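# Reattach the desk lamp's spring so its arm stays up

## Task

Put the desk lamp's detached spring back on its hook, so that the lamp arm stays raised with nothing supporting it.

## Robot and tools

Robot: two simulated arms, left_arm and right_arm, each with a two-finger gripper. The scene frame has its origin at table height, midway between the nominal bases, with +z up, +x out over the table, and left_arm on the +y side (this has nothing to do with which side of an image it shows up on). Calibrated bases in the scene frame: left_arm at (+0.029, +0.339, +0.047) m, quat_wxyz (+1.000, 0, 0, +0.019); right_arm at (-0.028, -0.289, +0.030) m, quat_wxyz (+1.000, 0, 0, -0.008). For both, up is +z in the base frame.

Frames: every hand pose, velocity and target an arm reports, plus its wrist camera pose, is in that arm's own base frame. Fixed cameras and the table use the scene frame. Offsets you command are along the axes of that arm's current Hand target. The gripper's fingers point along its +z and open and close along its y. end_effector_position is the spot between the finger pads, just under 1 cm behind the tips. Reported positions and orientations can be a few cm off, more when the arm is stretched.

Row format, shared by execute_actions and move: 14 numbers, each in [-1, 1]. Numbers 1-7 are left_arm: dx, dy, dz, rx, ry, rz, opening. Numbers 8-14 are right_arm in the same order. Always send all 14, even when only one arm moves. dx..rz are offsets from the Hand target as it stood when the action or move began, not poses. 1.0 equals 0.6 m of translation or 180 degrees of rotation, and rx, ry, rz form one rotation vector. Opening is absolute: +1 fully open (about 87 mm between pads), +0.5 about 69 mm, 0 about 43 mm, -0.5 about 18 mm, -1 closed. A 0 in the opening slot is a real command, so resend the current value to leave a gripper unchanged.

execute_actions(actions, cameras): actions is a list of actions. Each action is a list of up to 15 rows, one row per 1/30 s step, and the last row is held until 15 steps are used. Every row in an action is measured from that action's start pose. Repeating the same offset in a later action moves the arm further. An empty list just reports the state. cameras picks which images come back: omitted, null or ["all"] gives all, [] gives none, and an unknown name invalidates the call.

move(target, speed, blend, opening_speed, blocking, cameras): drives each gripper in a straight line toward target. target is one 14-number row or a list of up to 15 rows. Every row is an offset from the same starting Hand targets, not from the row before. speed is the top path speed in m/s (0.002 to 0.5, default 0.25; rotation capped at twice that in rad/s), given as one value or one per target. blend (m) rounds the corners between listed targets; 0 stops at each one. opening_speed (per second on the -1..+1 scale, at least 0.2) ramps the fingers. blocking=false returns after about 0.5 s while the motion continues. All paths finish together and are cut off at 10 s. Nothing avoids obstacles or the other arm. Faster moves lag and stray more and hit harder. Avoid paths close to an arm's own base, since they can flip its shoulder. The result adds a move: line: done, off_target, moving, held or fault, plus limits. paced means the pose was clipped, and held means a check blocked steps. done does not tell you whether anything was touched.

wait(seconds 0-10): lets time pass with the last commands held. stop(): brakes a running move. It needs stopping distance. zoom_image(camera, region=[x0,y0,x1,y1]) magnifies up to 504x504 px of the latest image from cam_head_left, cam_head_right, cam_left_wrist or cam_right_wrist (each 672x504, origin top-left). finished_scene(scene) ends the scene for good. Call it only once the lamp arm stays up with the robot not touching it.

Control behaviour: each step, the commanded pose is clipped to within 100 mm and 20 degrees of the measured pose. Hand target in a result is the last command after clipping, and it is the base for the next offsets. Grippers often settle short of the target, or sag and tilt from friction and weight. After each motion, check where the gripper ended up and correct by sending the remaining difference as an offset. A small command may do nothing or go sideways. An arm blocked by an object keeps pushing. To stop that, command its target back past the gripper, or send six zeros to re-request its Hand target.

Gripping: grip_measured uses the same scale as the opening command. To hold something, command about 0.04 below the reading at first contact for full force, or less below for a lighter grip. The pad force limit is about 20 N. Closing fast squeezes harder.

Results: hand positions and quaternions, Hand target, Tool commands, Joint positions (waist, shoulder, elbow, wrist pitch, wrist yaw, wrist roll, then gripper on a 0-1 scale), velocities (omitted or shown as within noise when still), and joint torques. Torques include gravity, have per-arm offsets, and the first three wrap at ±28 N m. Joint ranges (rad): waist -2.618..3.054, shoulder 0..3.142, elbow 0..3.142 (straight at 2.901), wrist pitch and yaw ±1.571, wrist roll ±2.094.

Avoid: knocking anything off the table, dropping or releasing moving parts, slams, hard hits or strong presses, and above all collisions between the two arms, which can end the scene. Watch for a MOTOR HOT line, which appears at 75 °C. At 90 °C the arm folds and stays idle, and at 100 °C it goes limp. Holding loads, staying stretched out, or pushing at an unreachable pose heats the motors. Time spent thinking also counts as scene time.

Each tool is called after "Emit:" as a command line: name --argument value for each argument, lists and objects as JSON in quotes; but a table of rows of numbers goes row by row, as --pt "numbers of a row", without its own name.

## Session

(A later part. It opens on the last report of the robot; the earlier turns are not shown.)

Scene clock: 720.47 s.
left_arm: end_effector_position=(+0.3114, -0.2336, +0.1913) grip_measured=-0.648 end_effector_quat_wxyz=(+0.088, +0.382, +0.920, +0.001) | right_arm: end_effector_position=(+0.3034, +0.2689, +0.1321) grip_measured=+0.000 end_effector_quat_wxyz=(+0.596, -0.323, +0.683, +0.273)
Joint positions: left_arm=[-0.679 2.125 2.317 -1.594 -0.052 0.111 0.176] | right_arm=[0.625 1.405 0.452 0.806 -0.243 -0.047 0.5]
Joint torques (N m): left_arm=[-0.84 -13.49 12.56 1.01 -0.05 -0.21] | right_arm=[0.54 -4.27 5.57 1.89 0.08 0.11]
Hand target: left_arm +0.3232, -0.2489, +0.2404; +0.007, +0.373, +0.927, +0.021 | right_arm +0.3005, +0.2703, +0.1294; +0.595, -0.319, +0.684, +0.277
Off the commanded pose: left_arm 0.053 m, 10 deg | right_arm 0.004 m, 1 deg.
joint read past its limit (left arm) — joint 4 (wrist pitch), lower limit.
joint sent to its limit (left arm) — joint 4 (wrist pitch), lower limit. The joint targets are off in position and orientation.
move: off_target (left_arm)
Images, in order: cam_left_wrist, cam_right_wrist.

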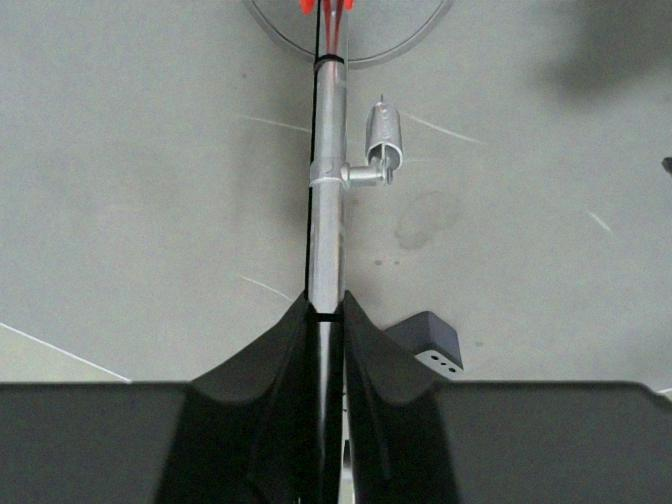

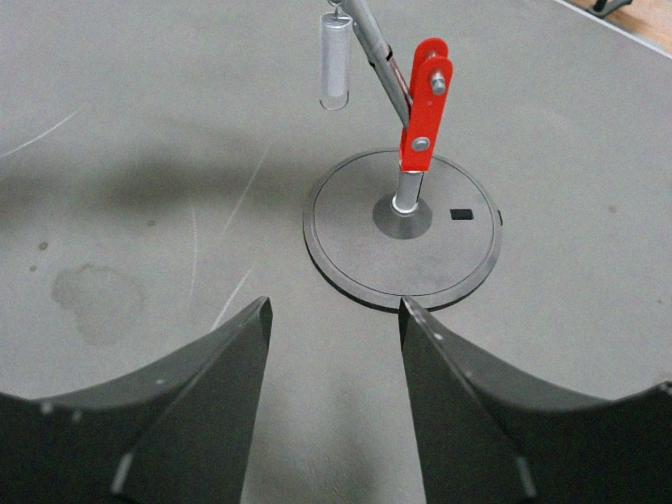

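Emit:
move --target '[0.0,0,-0.06,0,-0.12,0,-0.75,0,0,0,0,0,0,0]' --speed 0.08 --cameras '["cam_right_wrist"]'

Emit:
zoom_image --camera "cam_right_wrist" --region '[230, 0, 500, 250]'

Scene clock: 731.77 s.
left_arm: end_effector_position=(+0.3103, -0.2414, +0.1972) grip_measured=-0.645 end_effector_quat_wxyz=(+0.096, +0.383, +0.919, -0.021) | right_arm: end_effector_position=(+0.3035, +0.2689, +0.1322) grip_measured=+0.000 end_effector_quat_wxyz=(+0.596, -0.323, +0.683, +0.273)
Joint positions: left_arm=[-0.679 2.125 2.344 -1.593 -0.014 0.111 0.178] | right_arm=[0.625 1.405 0.452 0.807 -0.243 -0.047 0.5]
Joint torques (N m): left_arm=[0.55 -18 13.78 1.06 0.04 -0.17] | right_arm=[0.57 -4.27 5.59 1.89 0.08 0.11]
Hand target: left_arm +0.3223, -0.2501, +0.2764; +0.180, +0.371, +0.910, -0.049 | right_arm +0.3005, +0.2703, +0.1295; +0.595, -0.319, +0.684, +0.277
Off the commanded pose: left_arm 0.081 m, 10 deg | right_arm 0.004 m, 1 deg.
joint read past its limit (left arm) — joint 4 (wrist pitch), lower limit.
joint sent to its limit (left arm) — joint 4 (wrist pitch), lower limit. The joint targets are off in position and orientation.
move: off_target (left_arm)
Images, in order: cam_right_wrist.

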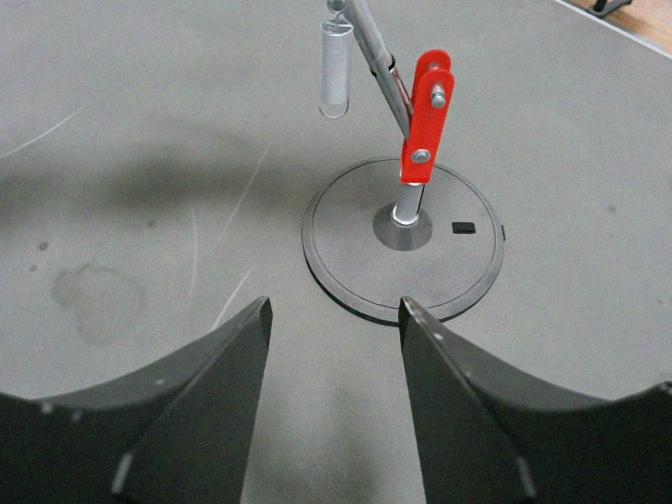

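Scaled by 1.867 from the camera's 672x504 image, which has a finer 960x720 frame.

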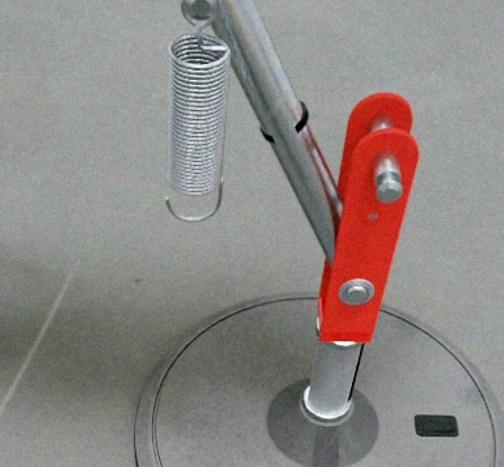

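Emit:
move --target '[-0.014,0,0.077,0,0,0,-0.67,0,0,0,0,0,0,0]' --speed 0.06 --cameras '["cam_right_wrist","cam_left_wrist"]'

Emit:
zoom_image --camera "cam_right_wrist" --region '[230, 0, 500, 250]'

Scene clock: 741.40 s.
left_arm: end_effector_position=(+0.3282, -0.2566, +0.1930) grip_measured=-0.644 end_effector_quat_wxyz=(+0.113, +0.382, +0.917, -0.027) | right_arm: end_effector_position=(+0.3035, +0.2689, +0.1322) grip_measured=+0.000 end_effector_quat_wxyz=(+0.596, -0.323, +0.683, +0.273)
Joint positions: left_arm=[-0.679 2.209 2.464 -1.593 -0.011 0.111 0.178] | right_arm=[0.625 1.405 0.452 0.807 -0.243 -0.047 0.5]
Joint torques (N m): left_arm=[0.53 -13.03 11.64 1.12 0.02 -0.2] | right_arm=[0.55 -4.27 5.57 1.89 0.08 0.11]
Motor temperatures (°C): left_arm=[28 72 65 26 27 25 29] | right_arm=[29 51 44 36 23 24 25]
Heat: left arm: 72 °C; right arm: 51 °C.
Hand target: left_arm +0.3413, -0.2659, +0.2366; +0.180, +0.371, +0.910, -0.049 | right_arm +0.3005, +0.2703, +0.1295; +0.595, -0.319, +0.684, +0.277
Off the commanded pose: left_arm 0.046 m, 8 deg | right_arm 0.004 m, 1 deg.
joint read past its limit (left arm) — joint 4 (wrist pitch), lower limit.
joint sent to its limit (left arm) — joint 4 (wrist pitch), lower limit. The joint targets are off in position, not in orientation.
move: off_target (left_arm)
Images, in order: cam_left_wrist, cam_right_wrist.

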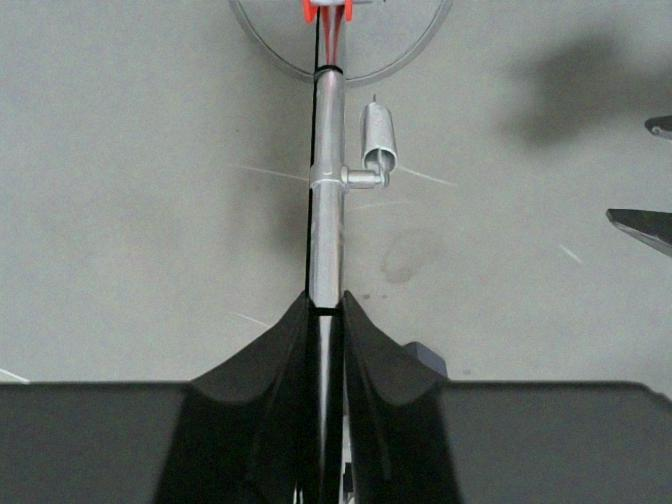

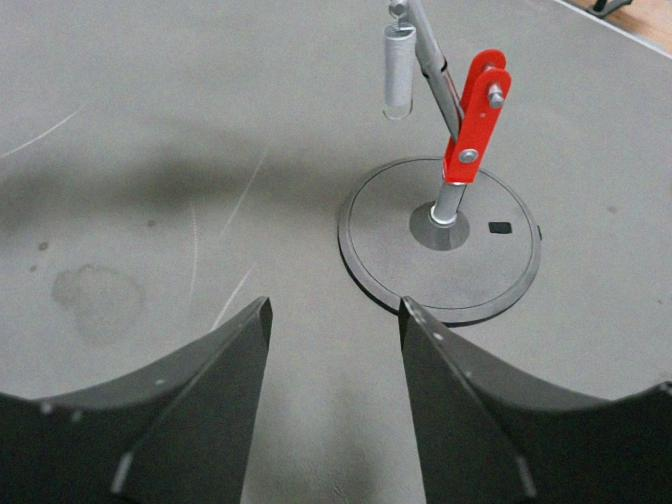

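Scaled by 1.867 from the camera's 672x504 image, which has a finer 960x720 frame.

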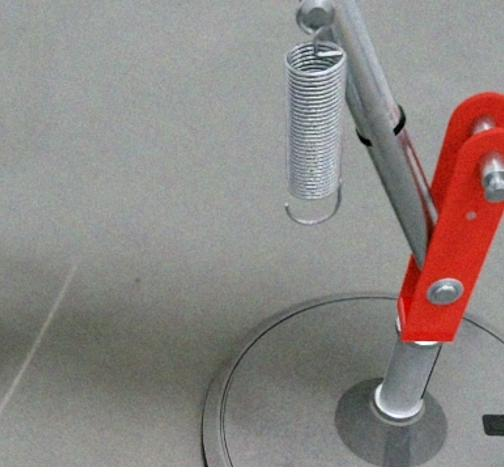

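Emit:
move --target '[0.012,0,0.035,0,0,0,-0.7,0,-0.06,0.1,0,0,0,0]' --speed 0.12 --cameras '["cam_right_wrist","cam_left_wrist"]'

Scene clock: 748.20 s.
left_arm: end_effector_position=(+0.3271, -0.2558, +0.1897) grip_measured=-0.644 end_effector_quat_wxyz=(+0.112, +0.382, +0.917, -0.027) | right_arm: end_effector_position=(+0.3574, +0.2885, +0.1073) grip_measured=+0.000 end_effector_quat_wxyz=(+0.579, -0.322, +0.698, +0.273)
Joint positions: left_arm=[-0.679 2.189 2.415 -1.565 -0.011 0.111 0.178] | right_arm=[0.572 1.69 0.646 0.855 -0.296 -0.047 0.5]
Joint torques (N m): left_arm=[0.75 -13.3 5.44 1.65 0.03 -0.18] | right_arm=[-0.77 -6.58 9.39 1.87 -0.11 -0.01]
Hand target: left_arm +0.3427, -0.2659, +0.2145; +0.181, +0.371, +0.910, -0.049 | right_arm +0.3663, +0.2926, +0.1212; +0.595, -0.319, +0.684, +0.277
Off the commanded pose: left_arm 0.031 m, 8 deg | right_arm 0.017 m, 2 deg.
joint read past its limit (left arm) — joint 4 (wrist pitch), lower limit.
move: off_target (left_arm, right_arm)
Images, in order: cam_left_wrist, cam_right_wrist.

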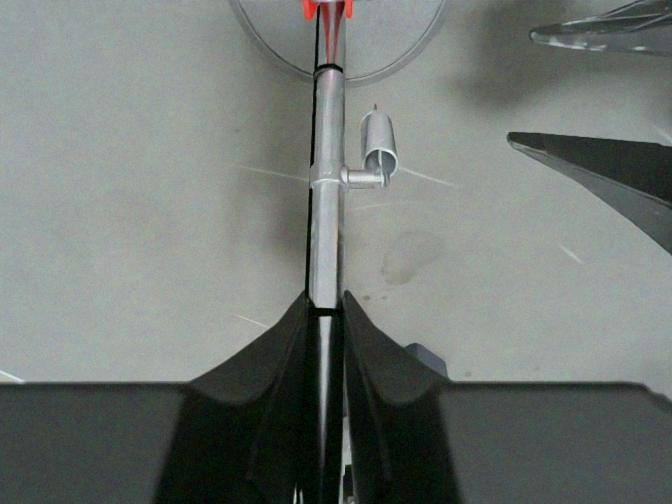

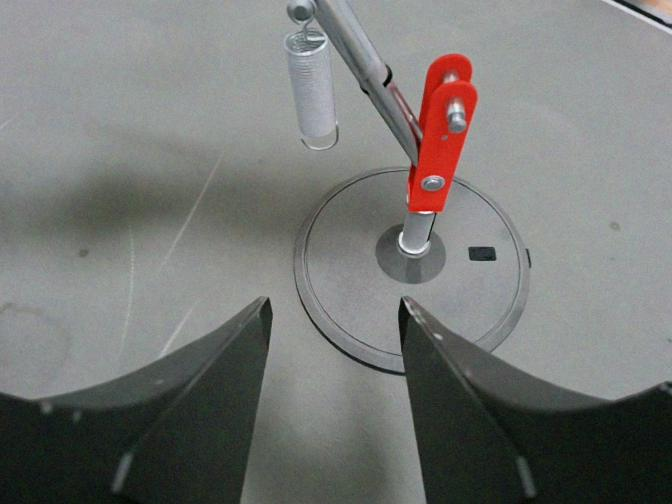

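Emit:
move --target '[0,0,0,0,0,0,-0.7,-0.014,0.008,0.115,0,0,0,0.0]' --speed 0.1 --cameras '["cam_right_wrist","cam_left_wrist"]'

Scene clock: 752.53 s.
left_arm: end_effector_position=(+0.3272, -0.2558, +0.1898) grip_measured=-0.644 end_effector_quat_wxyz=(+0.112, +0.382, +0.917, -0.027) | right_arm: end_effector_position=(+0.4037, +0.3429, +0.1141) grip_measured=+0.000 end_effector_quat_wxyz=(+0.593, -0.324, +0.685, +0.273)
Joint positions: left_arm=[-0.679 2.188 2.414 -1.565 -0.011 0.111 0.178] | right_arm=[0.628 1.905 0.923 0.829 -0.243 -0.047 0.5]
Joint torques (N m): left_arm=[0.73 -13.27 5.46 1.65 0.03 -0.18] | right_arm=[0.35 -8.72 9.7 1.56 0.06 0.11]
Hand target: left_arm +0.3427, -0.2659, +0.2145; +0.181, +0.371, +0.910, -0.049 | right_arm +0.4074, +0.3489, +0.1198; +0.595, -0.319, +0.684, +0.277
Off the commanded pose: left_arm 0.031 m, 8 deg | right_arm 0.009 m, 1 deg.
joint read past its limit (left arm) — joint 4 (wrist pitch), lower limit.
move: off_target (left_arm)
Images, in order: cam_left_wrist, cam_right_wrist.

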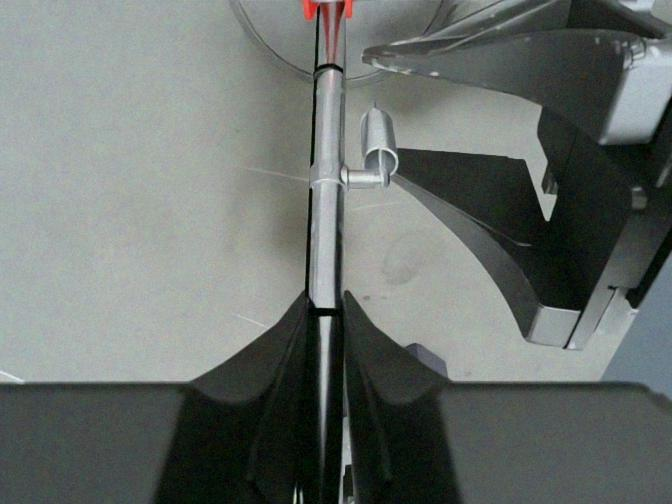

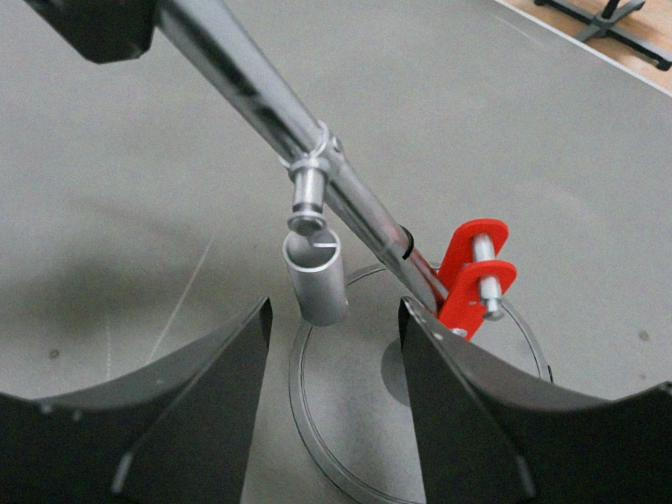

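Emit:
move --pt "0 0 0 0 0 0 -0.7 0 0.006 0.005 0 0 0 0.0" --pt "0 0 0 0 0 0 -0.7 0 0.006 0.005 0 0 0 -1" --pt "0 0 0 0 0 0 -0.7 0 -0.005 -0.01 0 0 -0.02 -1" --pt "0 0 0 0 0 0 -0.7 -0.033 -0.04 -0.014 0 0 -0.25 -1" --speed 0.08 --blend '[0,0,0.008,0]' --cameras '["cam_right_wrist","cam_left_wrist"]'

Emit:
zoom_image --camera "cam_right_wrist" --region '[230, 150, 530, 420]'

Emit:
zoom_image --camera "cam_left_wrist" --region '[280, 0, 500, 240]'

Scene clock: 766.83 s.
left_arm: end_effector_position=(+0.3272, -0.2558, +0.1898) grip_measured=-0.644 end_effector_quat_wxyz=(+0.112, +0.382, +0.917, -0.027) | right_arm: end_effector_position=(+0.4250, +0.3285, +0.1265) grip_measured=-0.602 end_effector_quat_wxyz=(+0.647, -0.555, +0.521, +0.034)
Joint positions: left_arm=[-0.679 2.188 2.414 -1.565 -0.011 0.111 0.178] | right_arm=[0.638 1.897 0.932 0.801 -0.229 -0.802 0.199]
Joint torques (N m): left_arm=[0.75 -13.26 5.46 1.65 0.03 -0.18] | right_arm=[0.29 -12.7 6.54 1.61 0.03 -0.13]
Hand target: left_arm +0.3427, -0.2659, +0.2145; +0.181, +0.371, +0.910, -0.049 | right_arm +0.4222, +0.3292, +0.1407; +0.656, -0.556, +0.510, +0.028
Off the commanded pose: left_arm 0.031 m, 8 deg | right_arm 0.014 m, 2 deg.
joint read past its limit (left arm) — joint 4 (wrist pitch), lower limit.
move: off_target (left_arm, right_arm)
Images, in order: cam_left_wrist, cam_right_wrist.

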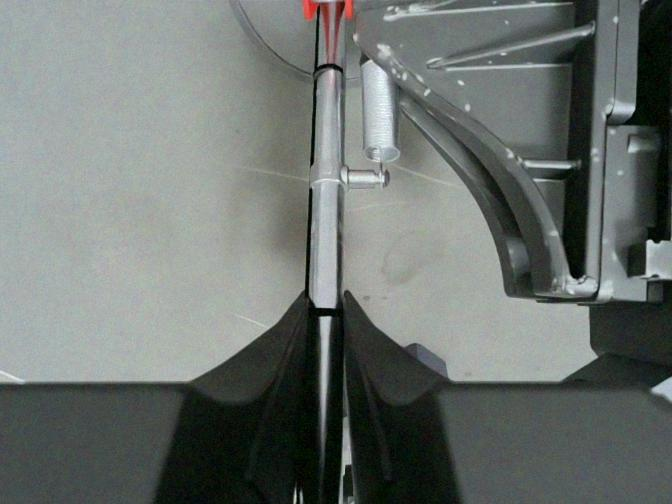

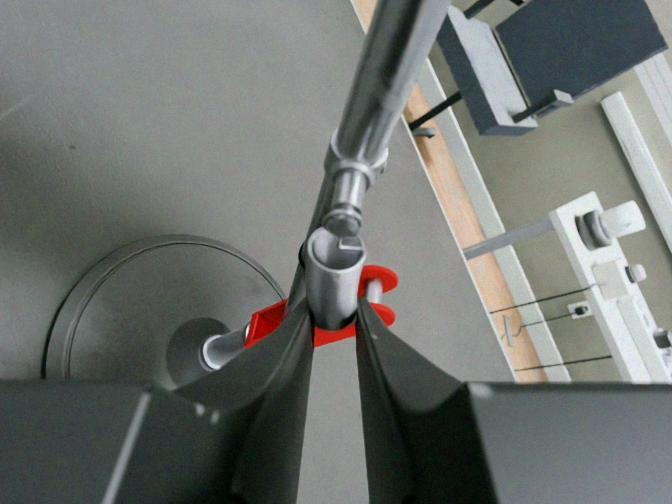

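Scaled by 1.680 from the camera's 672x504 image, which has a finer 960x720 frame.

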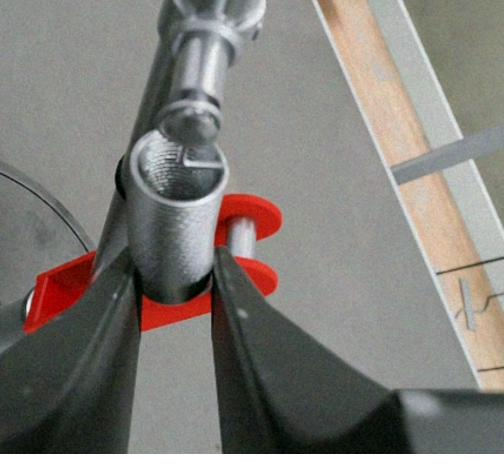

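Scaled by 2.100 from the camera's 672x504 image, which has a finer 960x720 frame.

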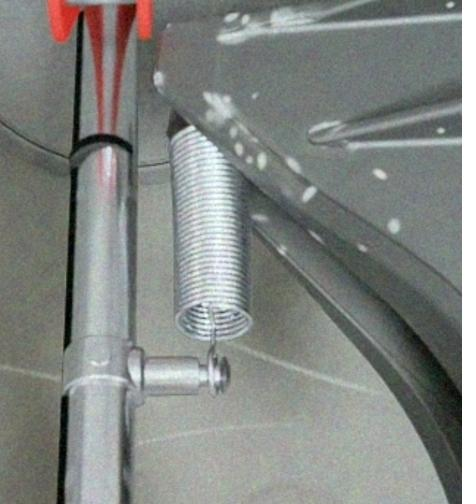

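Emit:
move --target '[0,0,0,0,0,0,-0.7,0,-0.03,-0.006,0,0,-0.06,-1]' --speed 0.06 --cameras '["cam_right_wrist"]'

Emit:
zoom_image --camera "cam_right_wrist" --region '[230, 150, 530, 420]'

Scene clock: 774.53 s.
left_arm: end_effector_position=(+0.3272, -0.2558, +0.1898) grip_measured=-0.644 end_effector_quat_wxyz=(+0.112, +0.382, +0.917, -0.027) | right_arm: end_effector_position=(+0.4301, +0.3211, +0.1362) grip_measured=-0.602 end_effector_quat_wxyz=(+0.645, -0.603, +0.469, -0.028)
Joint positions: left_arm=[-0.679 2.188 2.414 -1.565 -0.011 0.111 0.178] | right_arm=[0.629 1.876 0.932 0.771 -0.235 -0.995 0.199]
Joint torques (N m): left_arm=[0.73 -13.27 5.46 1.65 0.03 -0.18] | right_arm=[-0.79 -12.59 7.35 1.59 -0.14 -0.12]
Motor temperatures (°C): left_arm=[28 73 60 29 27 25 29] | right_arm=[28 55 46 35 23 24 26]
Hand target: left_arm +0.3427, -0.2659, +0.2145; +0.181, +0.371, +0.910, -0.049 | right_arm +0.4308, +0.3197, +0.1539; +0.656, -0.602, +0.455, -0.033
Off the commanded pose: left_arm 0.031 m, 8 deg | right_arm 0.018 m, 2 deg.
joint read past its limit (left arm) — joint 4 (wrist pitch), lower limit.
move: off_target (left_arm, right_arm)
Images, in order: cam_right_wrist.

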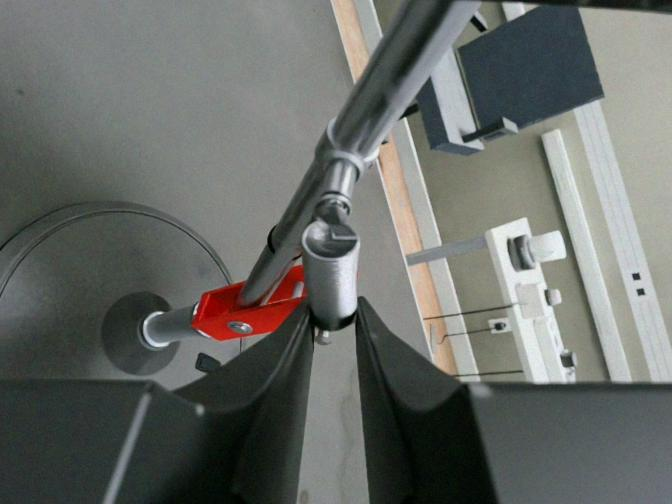

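Scaled by 1.680 from the camera's 672x504 image, which has a finer 960x720 frame.

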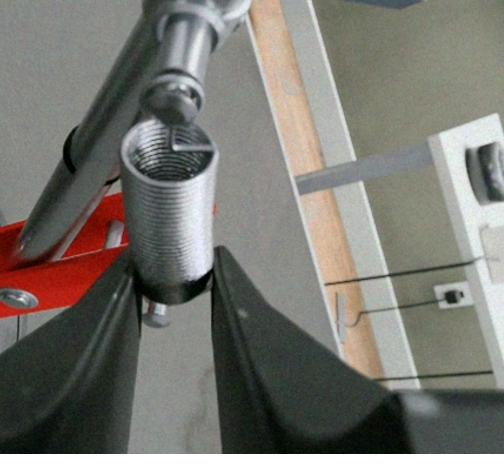

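Emit:
move --target '[0,0,0,0,0,0,-0.66,0.05,0.008,0.0,0,0,0,-1]' --speed 0.06 --cameras '["cam_right_wrist","cam_left_wrist"]'

Emit:
zoom_image --camera "cam_right_wrist" --region '[230, 150, 530, 420]'

Scene clock: 788.97 s.
left_arm: end_effector_position=(+0.3272, -0.2558, +0.1898) grip_measured=-0.644 end_effector_quat_wxyz=(+0.112, +0.382, +0.917, -0.027) | right_arm: end_effector_position=(+0.4380, +0.3159, +0.1414) grip_measured=-0.602 end_effector_quat_wxyz=(+0.661, -0.604, +0.444, -0.016)
Joint positions: left_arm=[-0.679 2.188 2.414 -1.565 -0.011 0.111 0.178] | right_arm=[0.582 1.895 0.932 0.831 -0.329 -1.003 0.199]
Joint torques (N m): left_arm=[0.73 -13.27 5.46 1.65 0.03 -0.18] | right_arm=[-2.02 -8.23 5.72 1.73 0.22 -0.15]
Heat: left arm: 73 °C; right arm: 59 °C.
Hand target: left_arm +0.3426, -0.2659, +0.2145; +0.180, +0.371, +0.910, -0.049 | right_arm +0.4458, +0.3032, +0.1333; +0.656, -0.602, +0.455, -0.033
Off the commanded pose: left_arm 0.031 m, 8 deg | right_arm 0.017 m, 2 deg.
joint read past its limit (left arm) — joint 4 (wrist pitch), lower limit.
move: off_target (left_arm, right_arm)
Images, in order: cam_left_wrist, cam_right_wrist.

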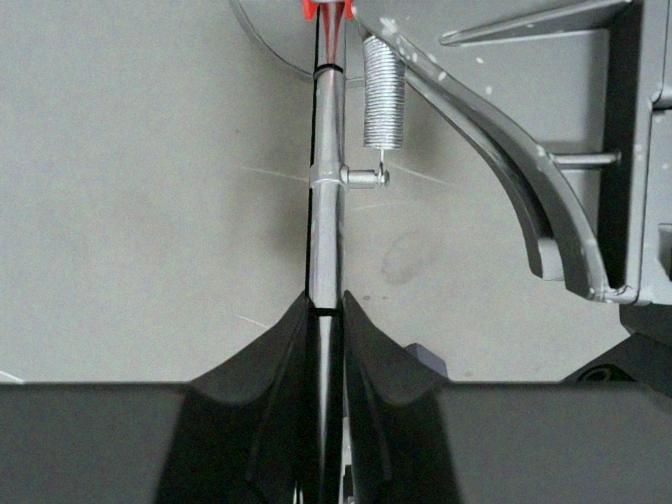

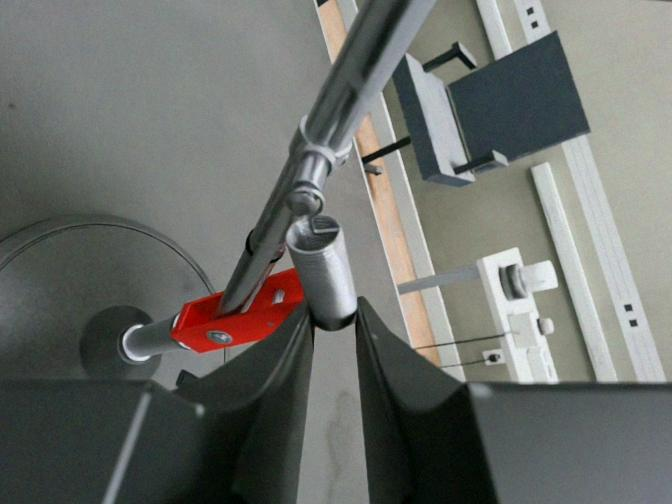

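Scaled by 1.680 from the camera's 672x504 image, which has a finer 960x720 frame.

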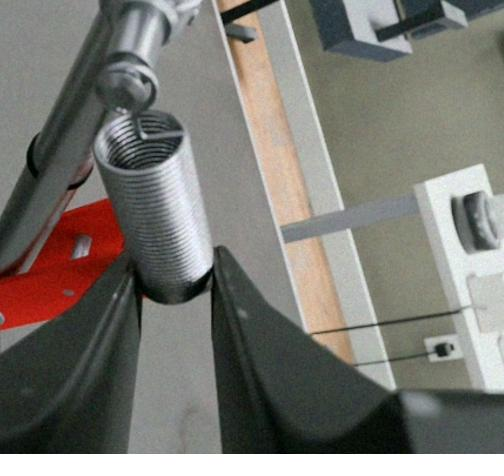

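Emit:
move --target '[0,0,0,0,0,0,-0.66,0.05,0.022,0.01,0,0,0,-1]' --speed 0.06 --cameras '["cam_right_wrist","cam_left_wrist"]'

Emit:
zoom_image --camera "cam_right_wrist" --region '[230, 150, 530, 420]'

Scene clock: 793.57 s.
left_arm: end_effector_position=(+0.3314, -0.2577, +0.1887) grip_measured=-0.644 end_effector_quat_wxyz=(+0.120, +0.379, +0.917, -0.029) | right_arm: end_effector_position=(+0.4463, +0.3165, +0.1341) grip_measured=-0.602 end_effector_quat_wxyz=(+0.684, -0.602, +0.412, -0.009)
Joint positions: left_arm=[-0.677 2.188 2.408 -1.544 -0.011 0.109 0.178] | right_arm=[0.549 1.978 0.931 0.976 -0.407 -1.011 0.199]
Joint torques (N m): left_arm=[0.47 -13.41 5.6 1.5 0.04 -0.16] | right_arm=[-2.85 -6.97 5.08 1.22 0.64 -0.13]
Hand target: left_arm +0.3426, -0.2659, +0.2144; +0.180, +0.371, +0.910, -0.049 | right_arm +0.4605, +0.2936, +0.1048; +0.655, -0.602, +0.455, -0.033
Off the commanded pose: left_arm 0.029 m, 7 deg | right_arm 0.040 m, 6 deg.
move: off_target (left_arm, right_arm)
Images, in order: cam_left_wrist, cam_right_wrist.

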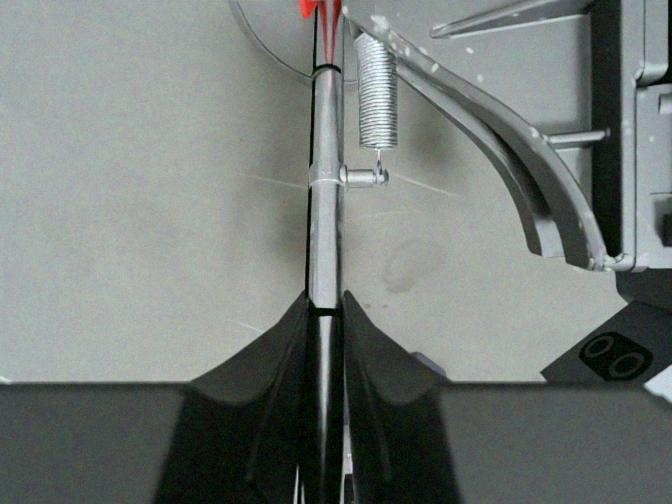

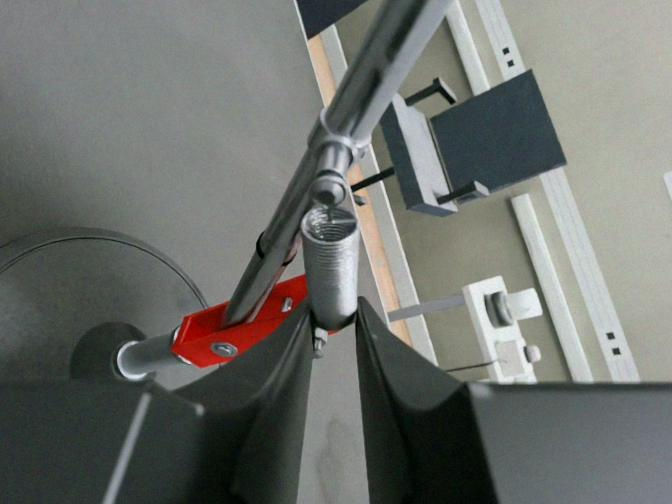

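Scaled by 1.680 from the camera's 672x504 image, which has a finer 960x720 frame.

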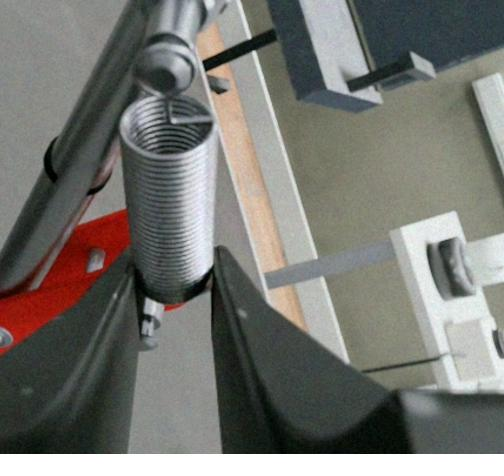

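Emit:
move --target '[0,0,0,0,0,0,-0.66,0.05,0.01,0.012,0,0,0,-1]' --speed 0.06 --cameras '["cam_right_wrist","cam_left_wrist"]'

Emit:
zoom_image --camera "cam_right_wrist" --region '[230, 150, 530, 420]'

Scene clock: 804.97 s.
left_arm: end_effector_position=(+0.3344, -0.2598, +0.1878) grip_measured=-0.644 end_effector_quat_wxyz=(+0.126, +0.377, +0.917, -0.030) | right_arm: end_effector_position=(+0.4527, +0.3126, +0.1268) grip_measured=-0.602 end_effector_quat_wxyz=(+0.703, -0.602, +0.379, -0.007)
Joint positions: left_arm=[-0.677 2.188 2.403 -1.526 -0.014 0.105 0.178] | right_arm=[0.512 2.054 0.929 1.111 -0.487 -1.026 0.199]
Joint torques (N m): left_arm=[0.44 -13.56 5.72 1.38 0.06 -0.12] | right_arm=[-3.92 -5.91 6.53 0.59 1 -0.05]
Hand target: left_arm +0.3426, -0.2660, +0.2144; +0.180, +0.371, +0.910, -0.049 | right_arm +0.4795, +0.2831, +0.0822; +0.655, -0.602, +0.455, -0.033
Off the commanded pose: left_arm 0.029 m, 7 deg | right_arm 0.060 m, 11 deg.
move: off_target (left_arm, right_arm)
Images, in order: cam_left_wrist, cam_right_wrist.

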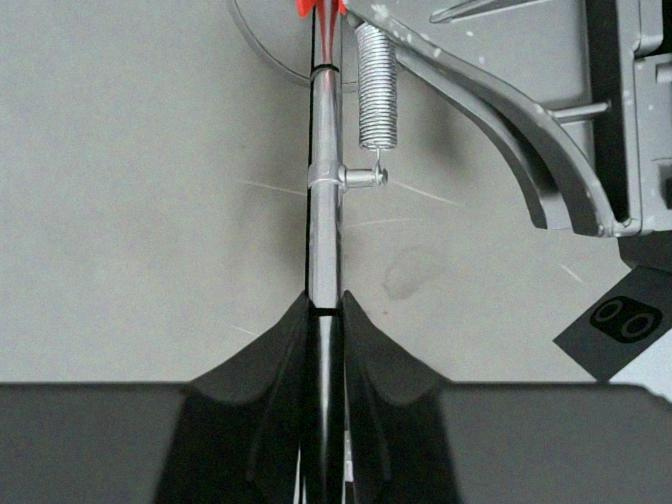

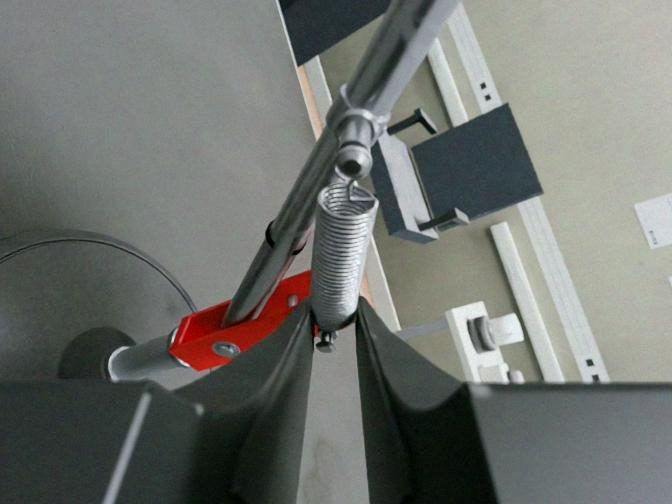

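Scaled by 1.680 from the camera's 672x504 image, which has a finer 960x720 frame.

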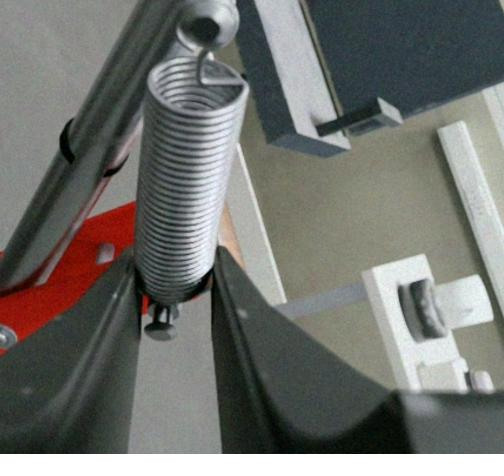

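Emit:
zoom_image --camera "cam_right_wrist" --region '[290, 290, 390, 365]'

Emit:
zoom_image --camera "cam_left_wrist" --region '[300, 0, 440, 120]'

Scaled by 5.040 from the camera's 672x504 image, which has a finer 960x720 frame.

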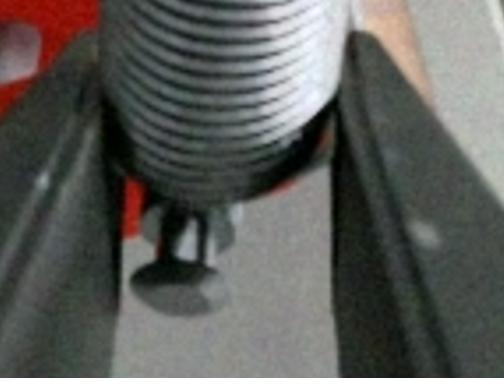

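Scaled by 3.600 from the camera's 672x504 image, which has a finer 960x720 frame.

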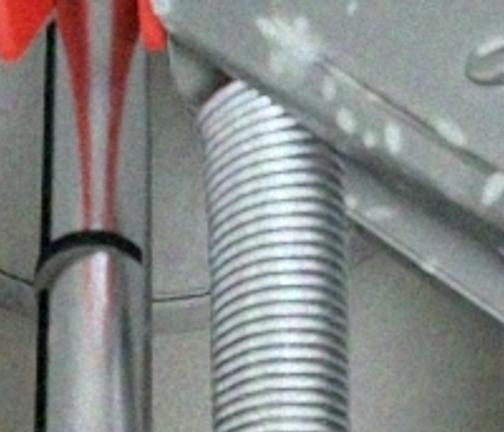

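Emit:
move --target '[0,0,0,0,0,0,-0.66,0.012,0.006,0.015,0,0,0,-1]' --speed 0.06 --cameras '["cam_right_wrist"]'

Emit:
zoom_image --camera "cam_right_wrist" --region '[290, 290, 390, 365]'

Scene clock: 818.27 s.
left_arm: end_effector_position=(+0.3402, -0.2606, +0.1867) grip_measured=-0.644 end_effector_quat_wxyz=(+0.135, +0.372, +0.918, -0.029) | right_arm: end_effector_position=(+0.4615, +0.3122, +0.1261) grip_measured=-0.602 end_effector_quat_wxyz=(+0.710, -0.597, +0.372, -0.015)
Joint positions: left_arm=[-0.672 2.188 2.396 -1.502 -0.019 0.101 0.178] | right_arm=[0.503 2.094 0.955 1.149 -0.49 -1.03 0.199]
Joint torques (N m): left_arm=[0.03 -13.68 5.98 1.2 0.11 -0.09] | right_arm=[-3.32 -5.57 6.83 0.39 1.01 -0.02]
Motor temperatures (°C): left_arm=[28 75 55 29 27 25 29] | right_arm=[29 53 44 32 24 24 26]
Heat: left arm: 75 °C; right arm: 53 °C. Fold the left arm in close to its base, or ease its load, before you think long.
Hand target: left_arm +0.3426, -0.2659, +0.2144; +0.180, +0.371, +0.910, -0.049 | right_arm +0.4876, +0.2866, +0.0741; +0.656, -0.602, +0.455, -0.033
Off the commanded pose: left_arm 0.028 m, 6 deg | right_arm 0.064 m, 12 deg.
MOTOR HOT: joint 2 (shoulder) of the left arm reports 75 °C; the controller's stop level is 90 °C. To cool a motor, set the load down, stop pushing, or move to a pose that needs little force.
move: off_target (left_arm, right_arm)
Images, in order: cam_right_wrist.

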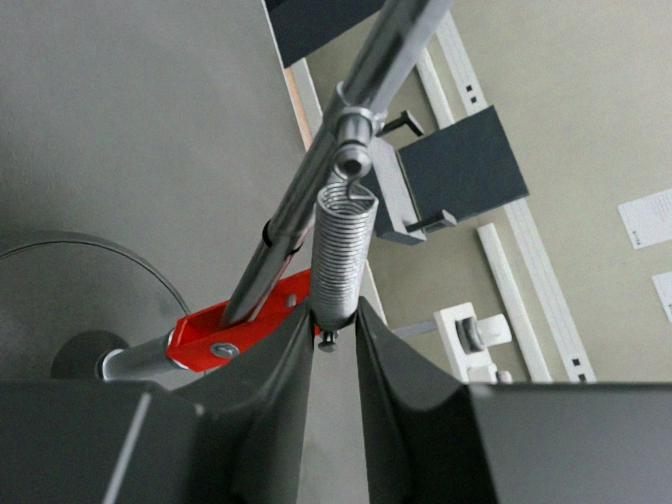

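Scaled by 5.040 from the camera's 672x504 image, which has a finer 960x720 frame.

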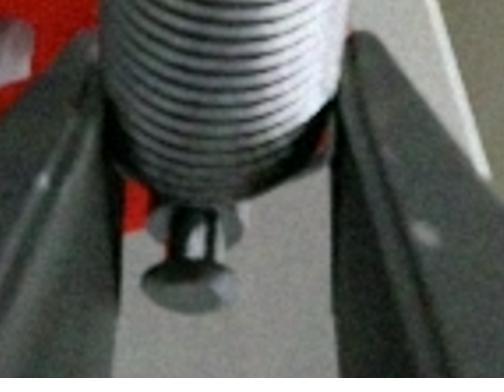

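Emit:
move --target '[0,0,0,0,0,0,-0.66,0,0.008,-0.03,0,0,0,-1]' --speed 0.06 --cameras '["cam_right_wrist"]'

Emit:
zoom_image --camera "cam_right_wrist" --region '[290, 290, 390, 365]'

Scene clock: 824.77 s.
left_arm: end_effector_position=(+0.3401, -0.2605, +0.1861) grip_measured=-0.644 end_effector_quat_wxyz=(+0.134, +0.372, +0.918, -0.029) | right_arm: end_effector_position=(+0.4573, +0.3095, +0.1209) grip_measured=-0.602 end_effector_quat_wxyz=(+0.709, -0.599, +0.373, -0.014)
Joint positions: left_arm=[-0.672 2.188 2.394 -1.501 -0.019 0.101 0.178] | right_arm=[0.502 2.094 0.931 1.168 -0.492 -1.032 0.199]
Joint torques (N m): left_arm=[0.02 -13.71 6.09 1.19 0.11 -0.09] | right_arm=[-4.07 -8.47 2.52 0.55 0.93 -0.02]
Heat: left arm: 76 °C; right arm: 53 °C. Fold the left arm in close to its base, or ease its load, before you think long.
Hand target: left_arm +0.3426, -0.2659, +0.2144; +0.180, +0.371, +0.910, -0.049 | right_arm +0.4737, +0.2743, +0.0725; +0.655, -0.602, +0.455, -0.033
Off the commanded pose: left_arm 0.029 m, 6 deg | right_arm 0.062 m, 11 deg.
MOTOR HOT: still on. Joint 2 (shoulder) of the left arm reports 76 °C.
move: off_target (left_arm, right_arm)
Images, in order: cam_right_wrist.

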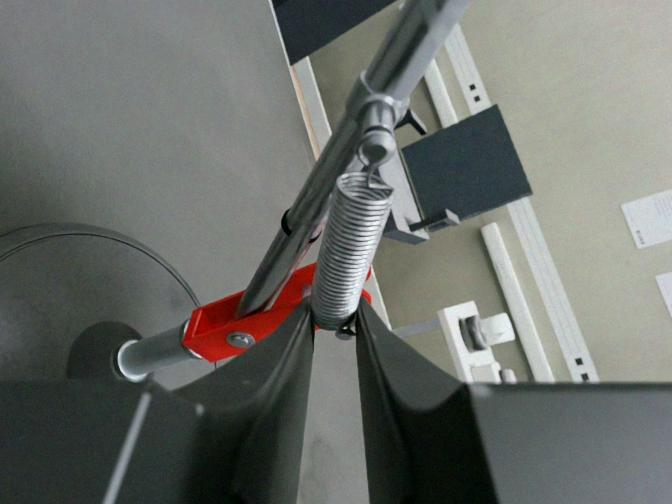

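Scaled by 5.040 from the camera's 672x504 image, which has a finer 960x720 frame.

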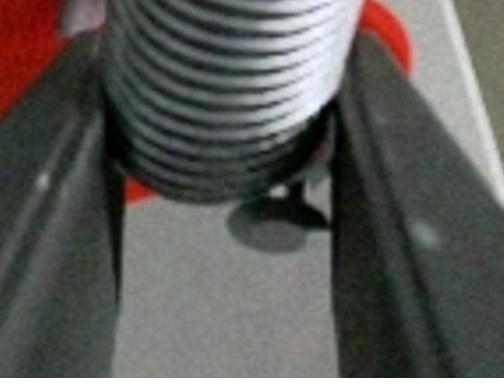

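Emit:
move --target '[0,0,0,0,0,0,-0.66,-0.02,-0.01,-0.01,0,0,0,-1]' --speed 0.06

Emit:
zoom_image --camera "cam_right_wrist" --region '[290, 290, 390, 365]'

Emit:
zoom_image --camera "cam_head_right" --region '[220, 190, 340, 310]'

Scene clock: 833.67 s.
left_arm: end_effector_position=(+0.3401, -0.2606, +0.1861) grip_measured=-0.644 end_effector_quat_wxyz=(+0.134, +0.372, +0.918, -0.029) | right_arm: end_effector_position=(+0.4513, +0.3052, +0.1219) grip_measured=-0.602 end_effector_quat_wxyz=(+0.703, -0.601, +0.379, -0.013)
Joint positions: left_arm=[-0.672 2.188 2.394 -1.501 -0.019 0.101 0.178] | right_arm=[0.501 2.059 0.9 1.148 -0.488 -1.032 0.199]
Joint torques (N m): left_arm=[0.03 -13.71 6.09 1.19 0.11 -0.09] | right_arm=[-3.14 -9.99 3.48 0.49 0.98 0.01]
Heat: left arm: 76 °C; right arm: 53 °C. Fold the left arm in close to its base, or ease its load, before you think long.
Hand target: left_arm +0.3427, -0.2659, +0.2144; +0.180, +0.371, +0.910, -0.049 | right_arm +0.4659, +0.2752, +0.0849; +0.655, -0.602, +0.455, -0.033
Off the commanded pose: left_arm 0.029 m, 6 deg | right_arm 0.050 m, 11 deg.
MOTOR HOT: still on. Joint 2 (shoulder) of the left arm reports 76 °C.
move: off_target (left_arm, right_arm)

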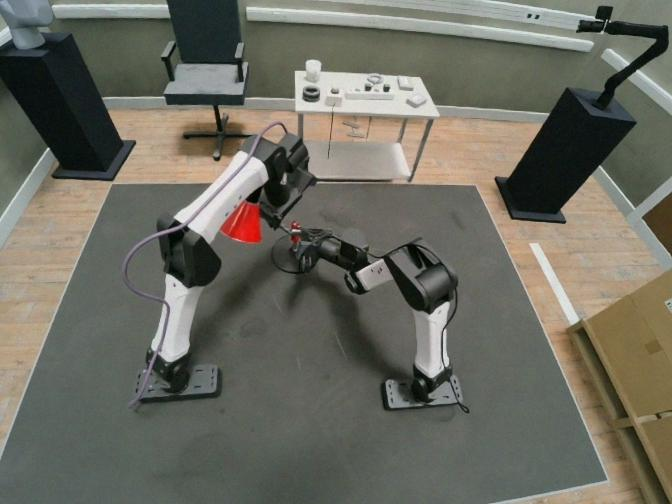

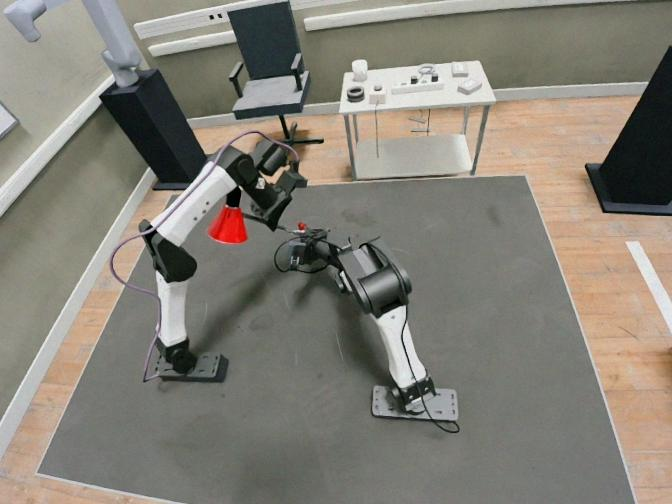

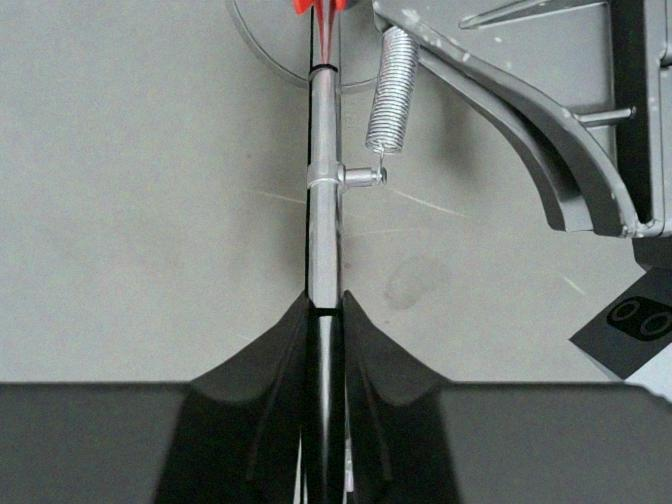

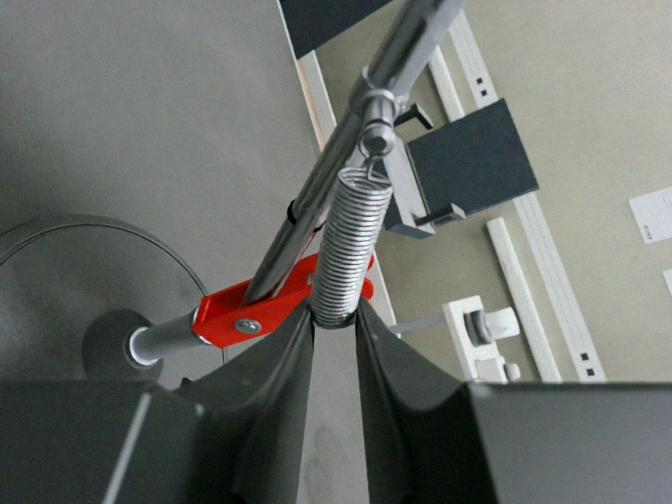

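Scaled by 5.040 from the camera's 672x504 image, which has a finer 960x720 frame.

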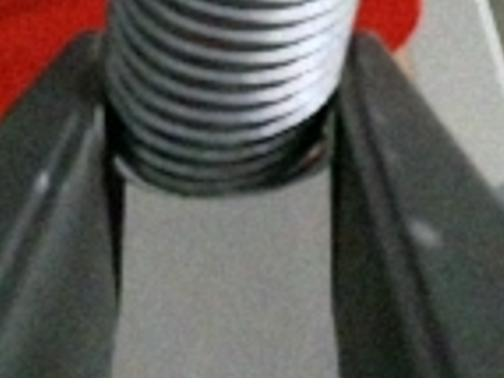

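Scaled by 4.200 from the camera's 672x504 image, which has a finer 960x720 frame.

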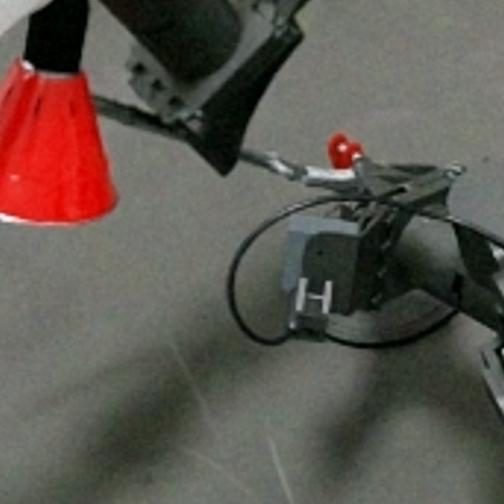

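Emit:
move --target '[0,0,0,0,0,0,-0.66,0.045,-0.006,-0.004,0,0,0,-1]' --speed 0.08 --cameras '["cam_right_wrist"]'

Emit:
zoom_image --camera "cam_right_wrist" --region '[290, 270, 390, 345]'

Scene clock: 852.83 s.
left_arm: end_effector_position=(+0.3401, -0.2606, +0.1861) grip_measured=-0.644 end_effector_quat_wxyz=(+0.134, +0.372, +0.918, -0.029) | right_arm: end_effector_position=(+0.4534, +0.2947, +0.1179) grip_measured=-0.602 end_effector_quat_wxyz=(+0.702, -0.608, +0.371, -0.001)
Joint positions: left_arm=[-0.672 2.188 2.394 -1.501 -0.019 0.101 0.178] | right_arm=[0.459 2.066 0.894 1.156 -0.562 -1.034 0.199]
Joint torques (N m): left_arm=[0.02 -13.71 6.09 1.19 0.11 -0.09] | right_arm=[-5.08 -6.35 5.09 0.61 1.09 -0.11]
Heat: left arm: 77 °C; right arm: 53 °C. Fold the left arm in close to its base, or ease its load, before you think long.
Hand target: left_arm +0.3426, -0.2659, +0.2144; +0.180, +0.371, +0.910, -0.049 | right_arm +0.4820, +0.2564, +0.0731; +0.655, -0.602, +0.455, -0.033
Off the commanded pose: left_arm 0.029 m, 6 deg | right_arm 0.065 m, 12 deg.
MOTOR HOT: still on. Joint 2 (shoulder) of the left arm reports 77 °C.
move: off_target (left_arm, right_arm)
Images, in order: cam_right_wrist.

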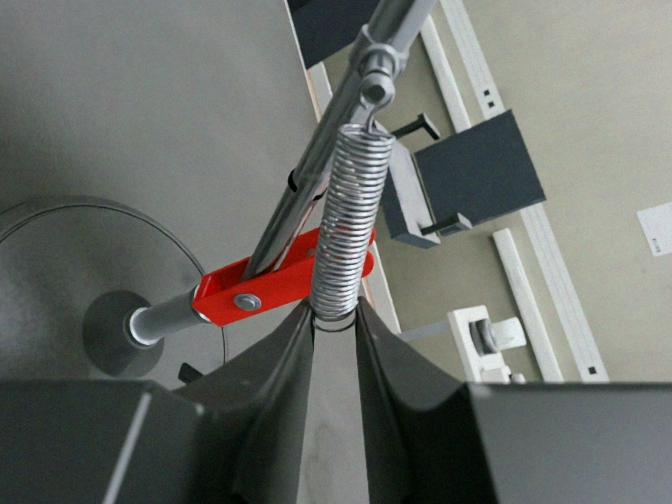

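Scaled by 5.040 from the camera's 672x504 image, which has a finer 960x720 frame.

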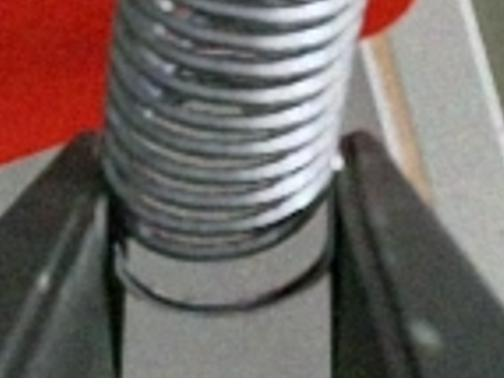

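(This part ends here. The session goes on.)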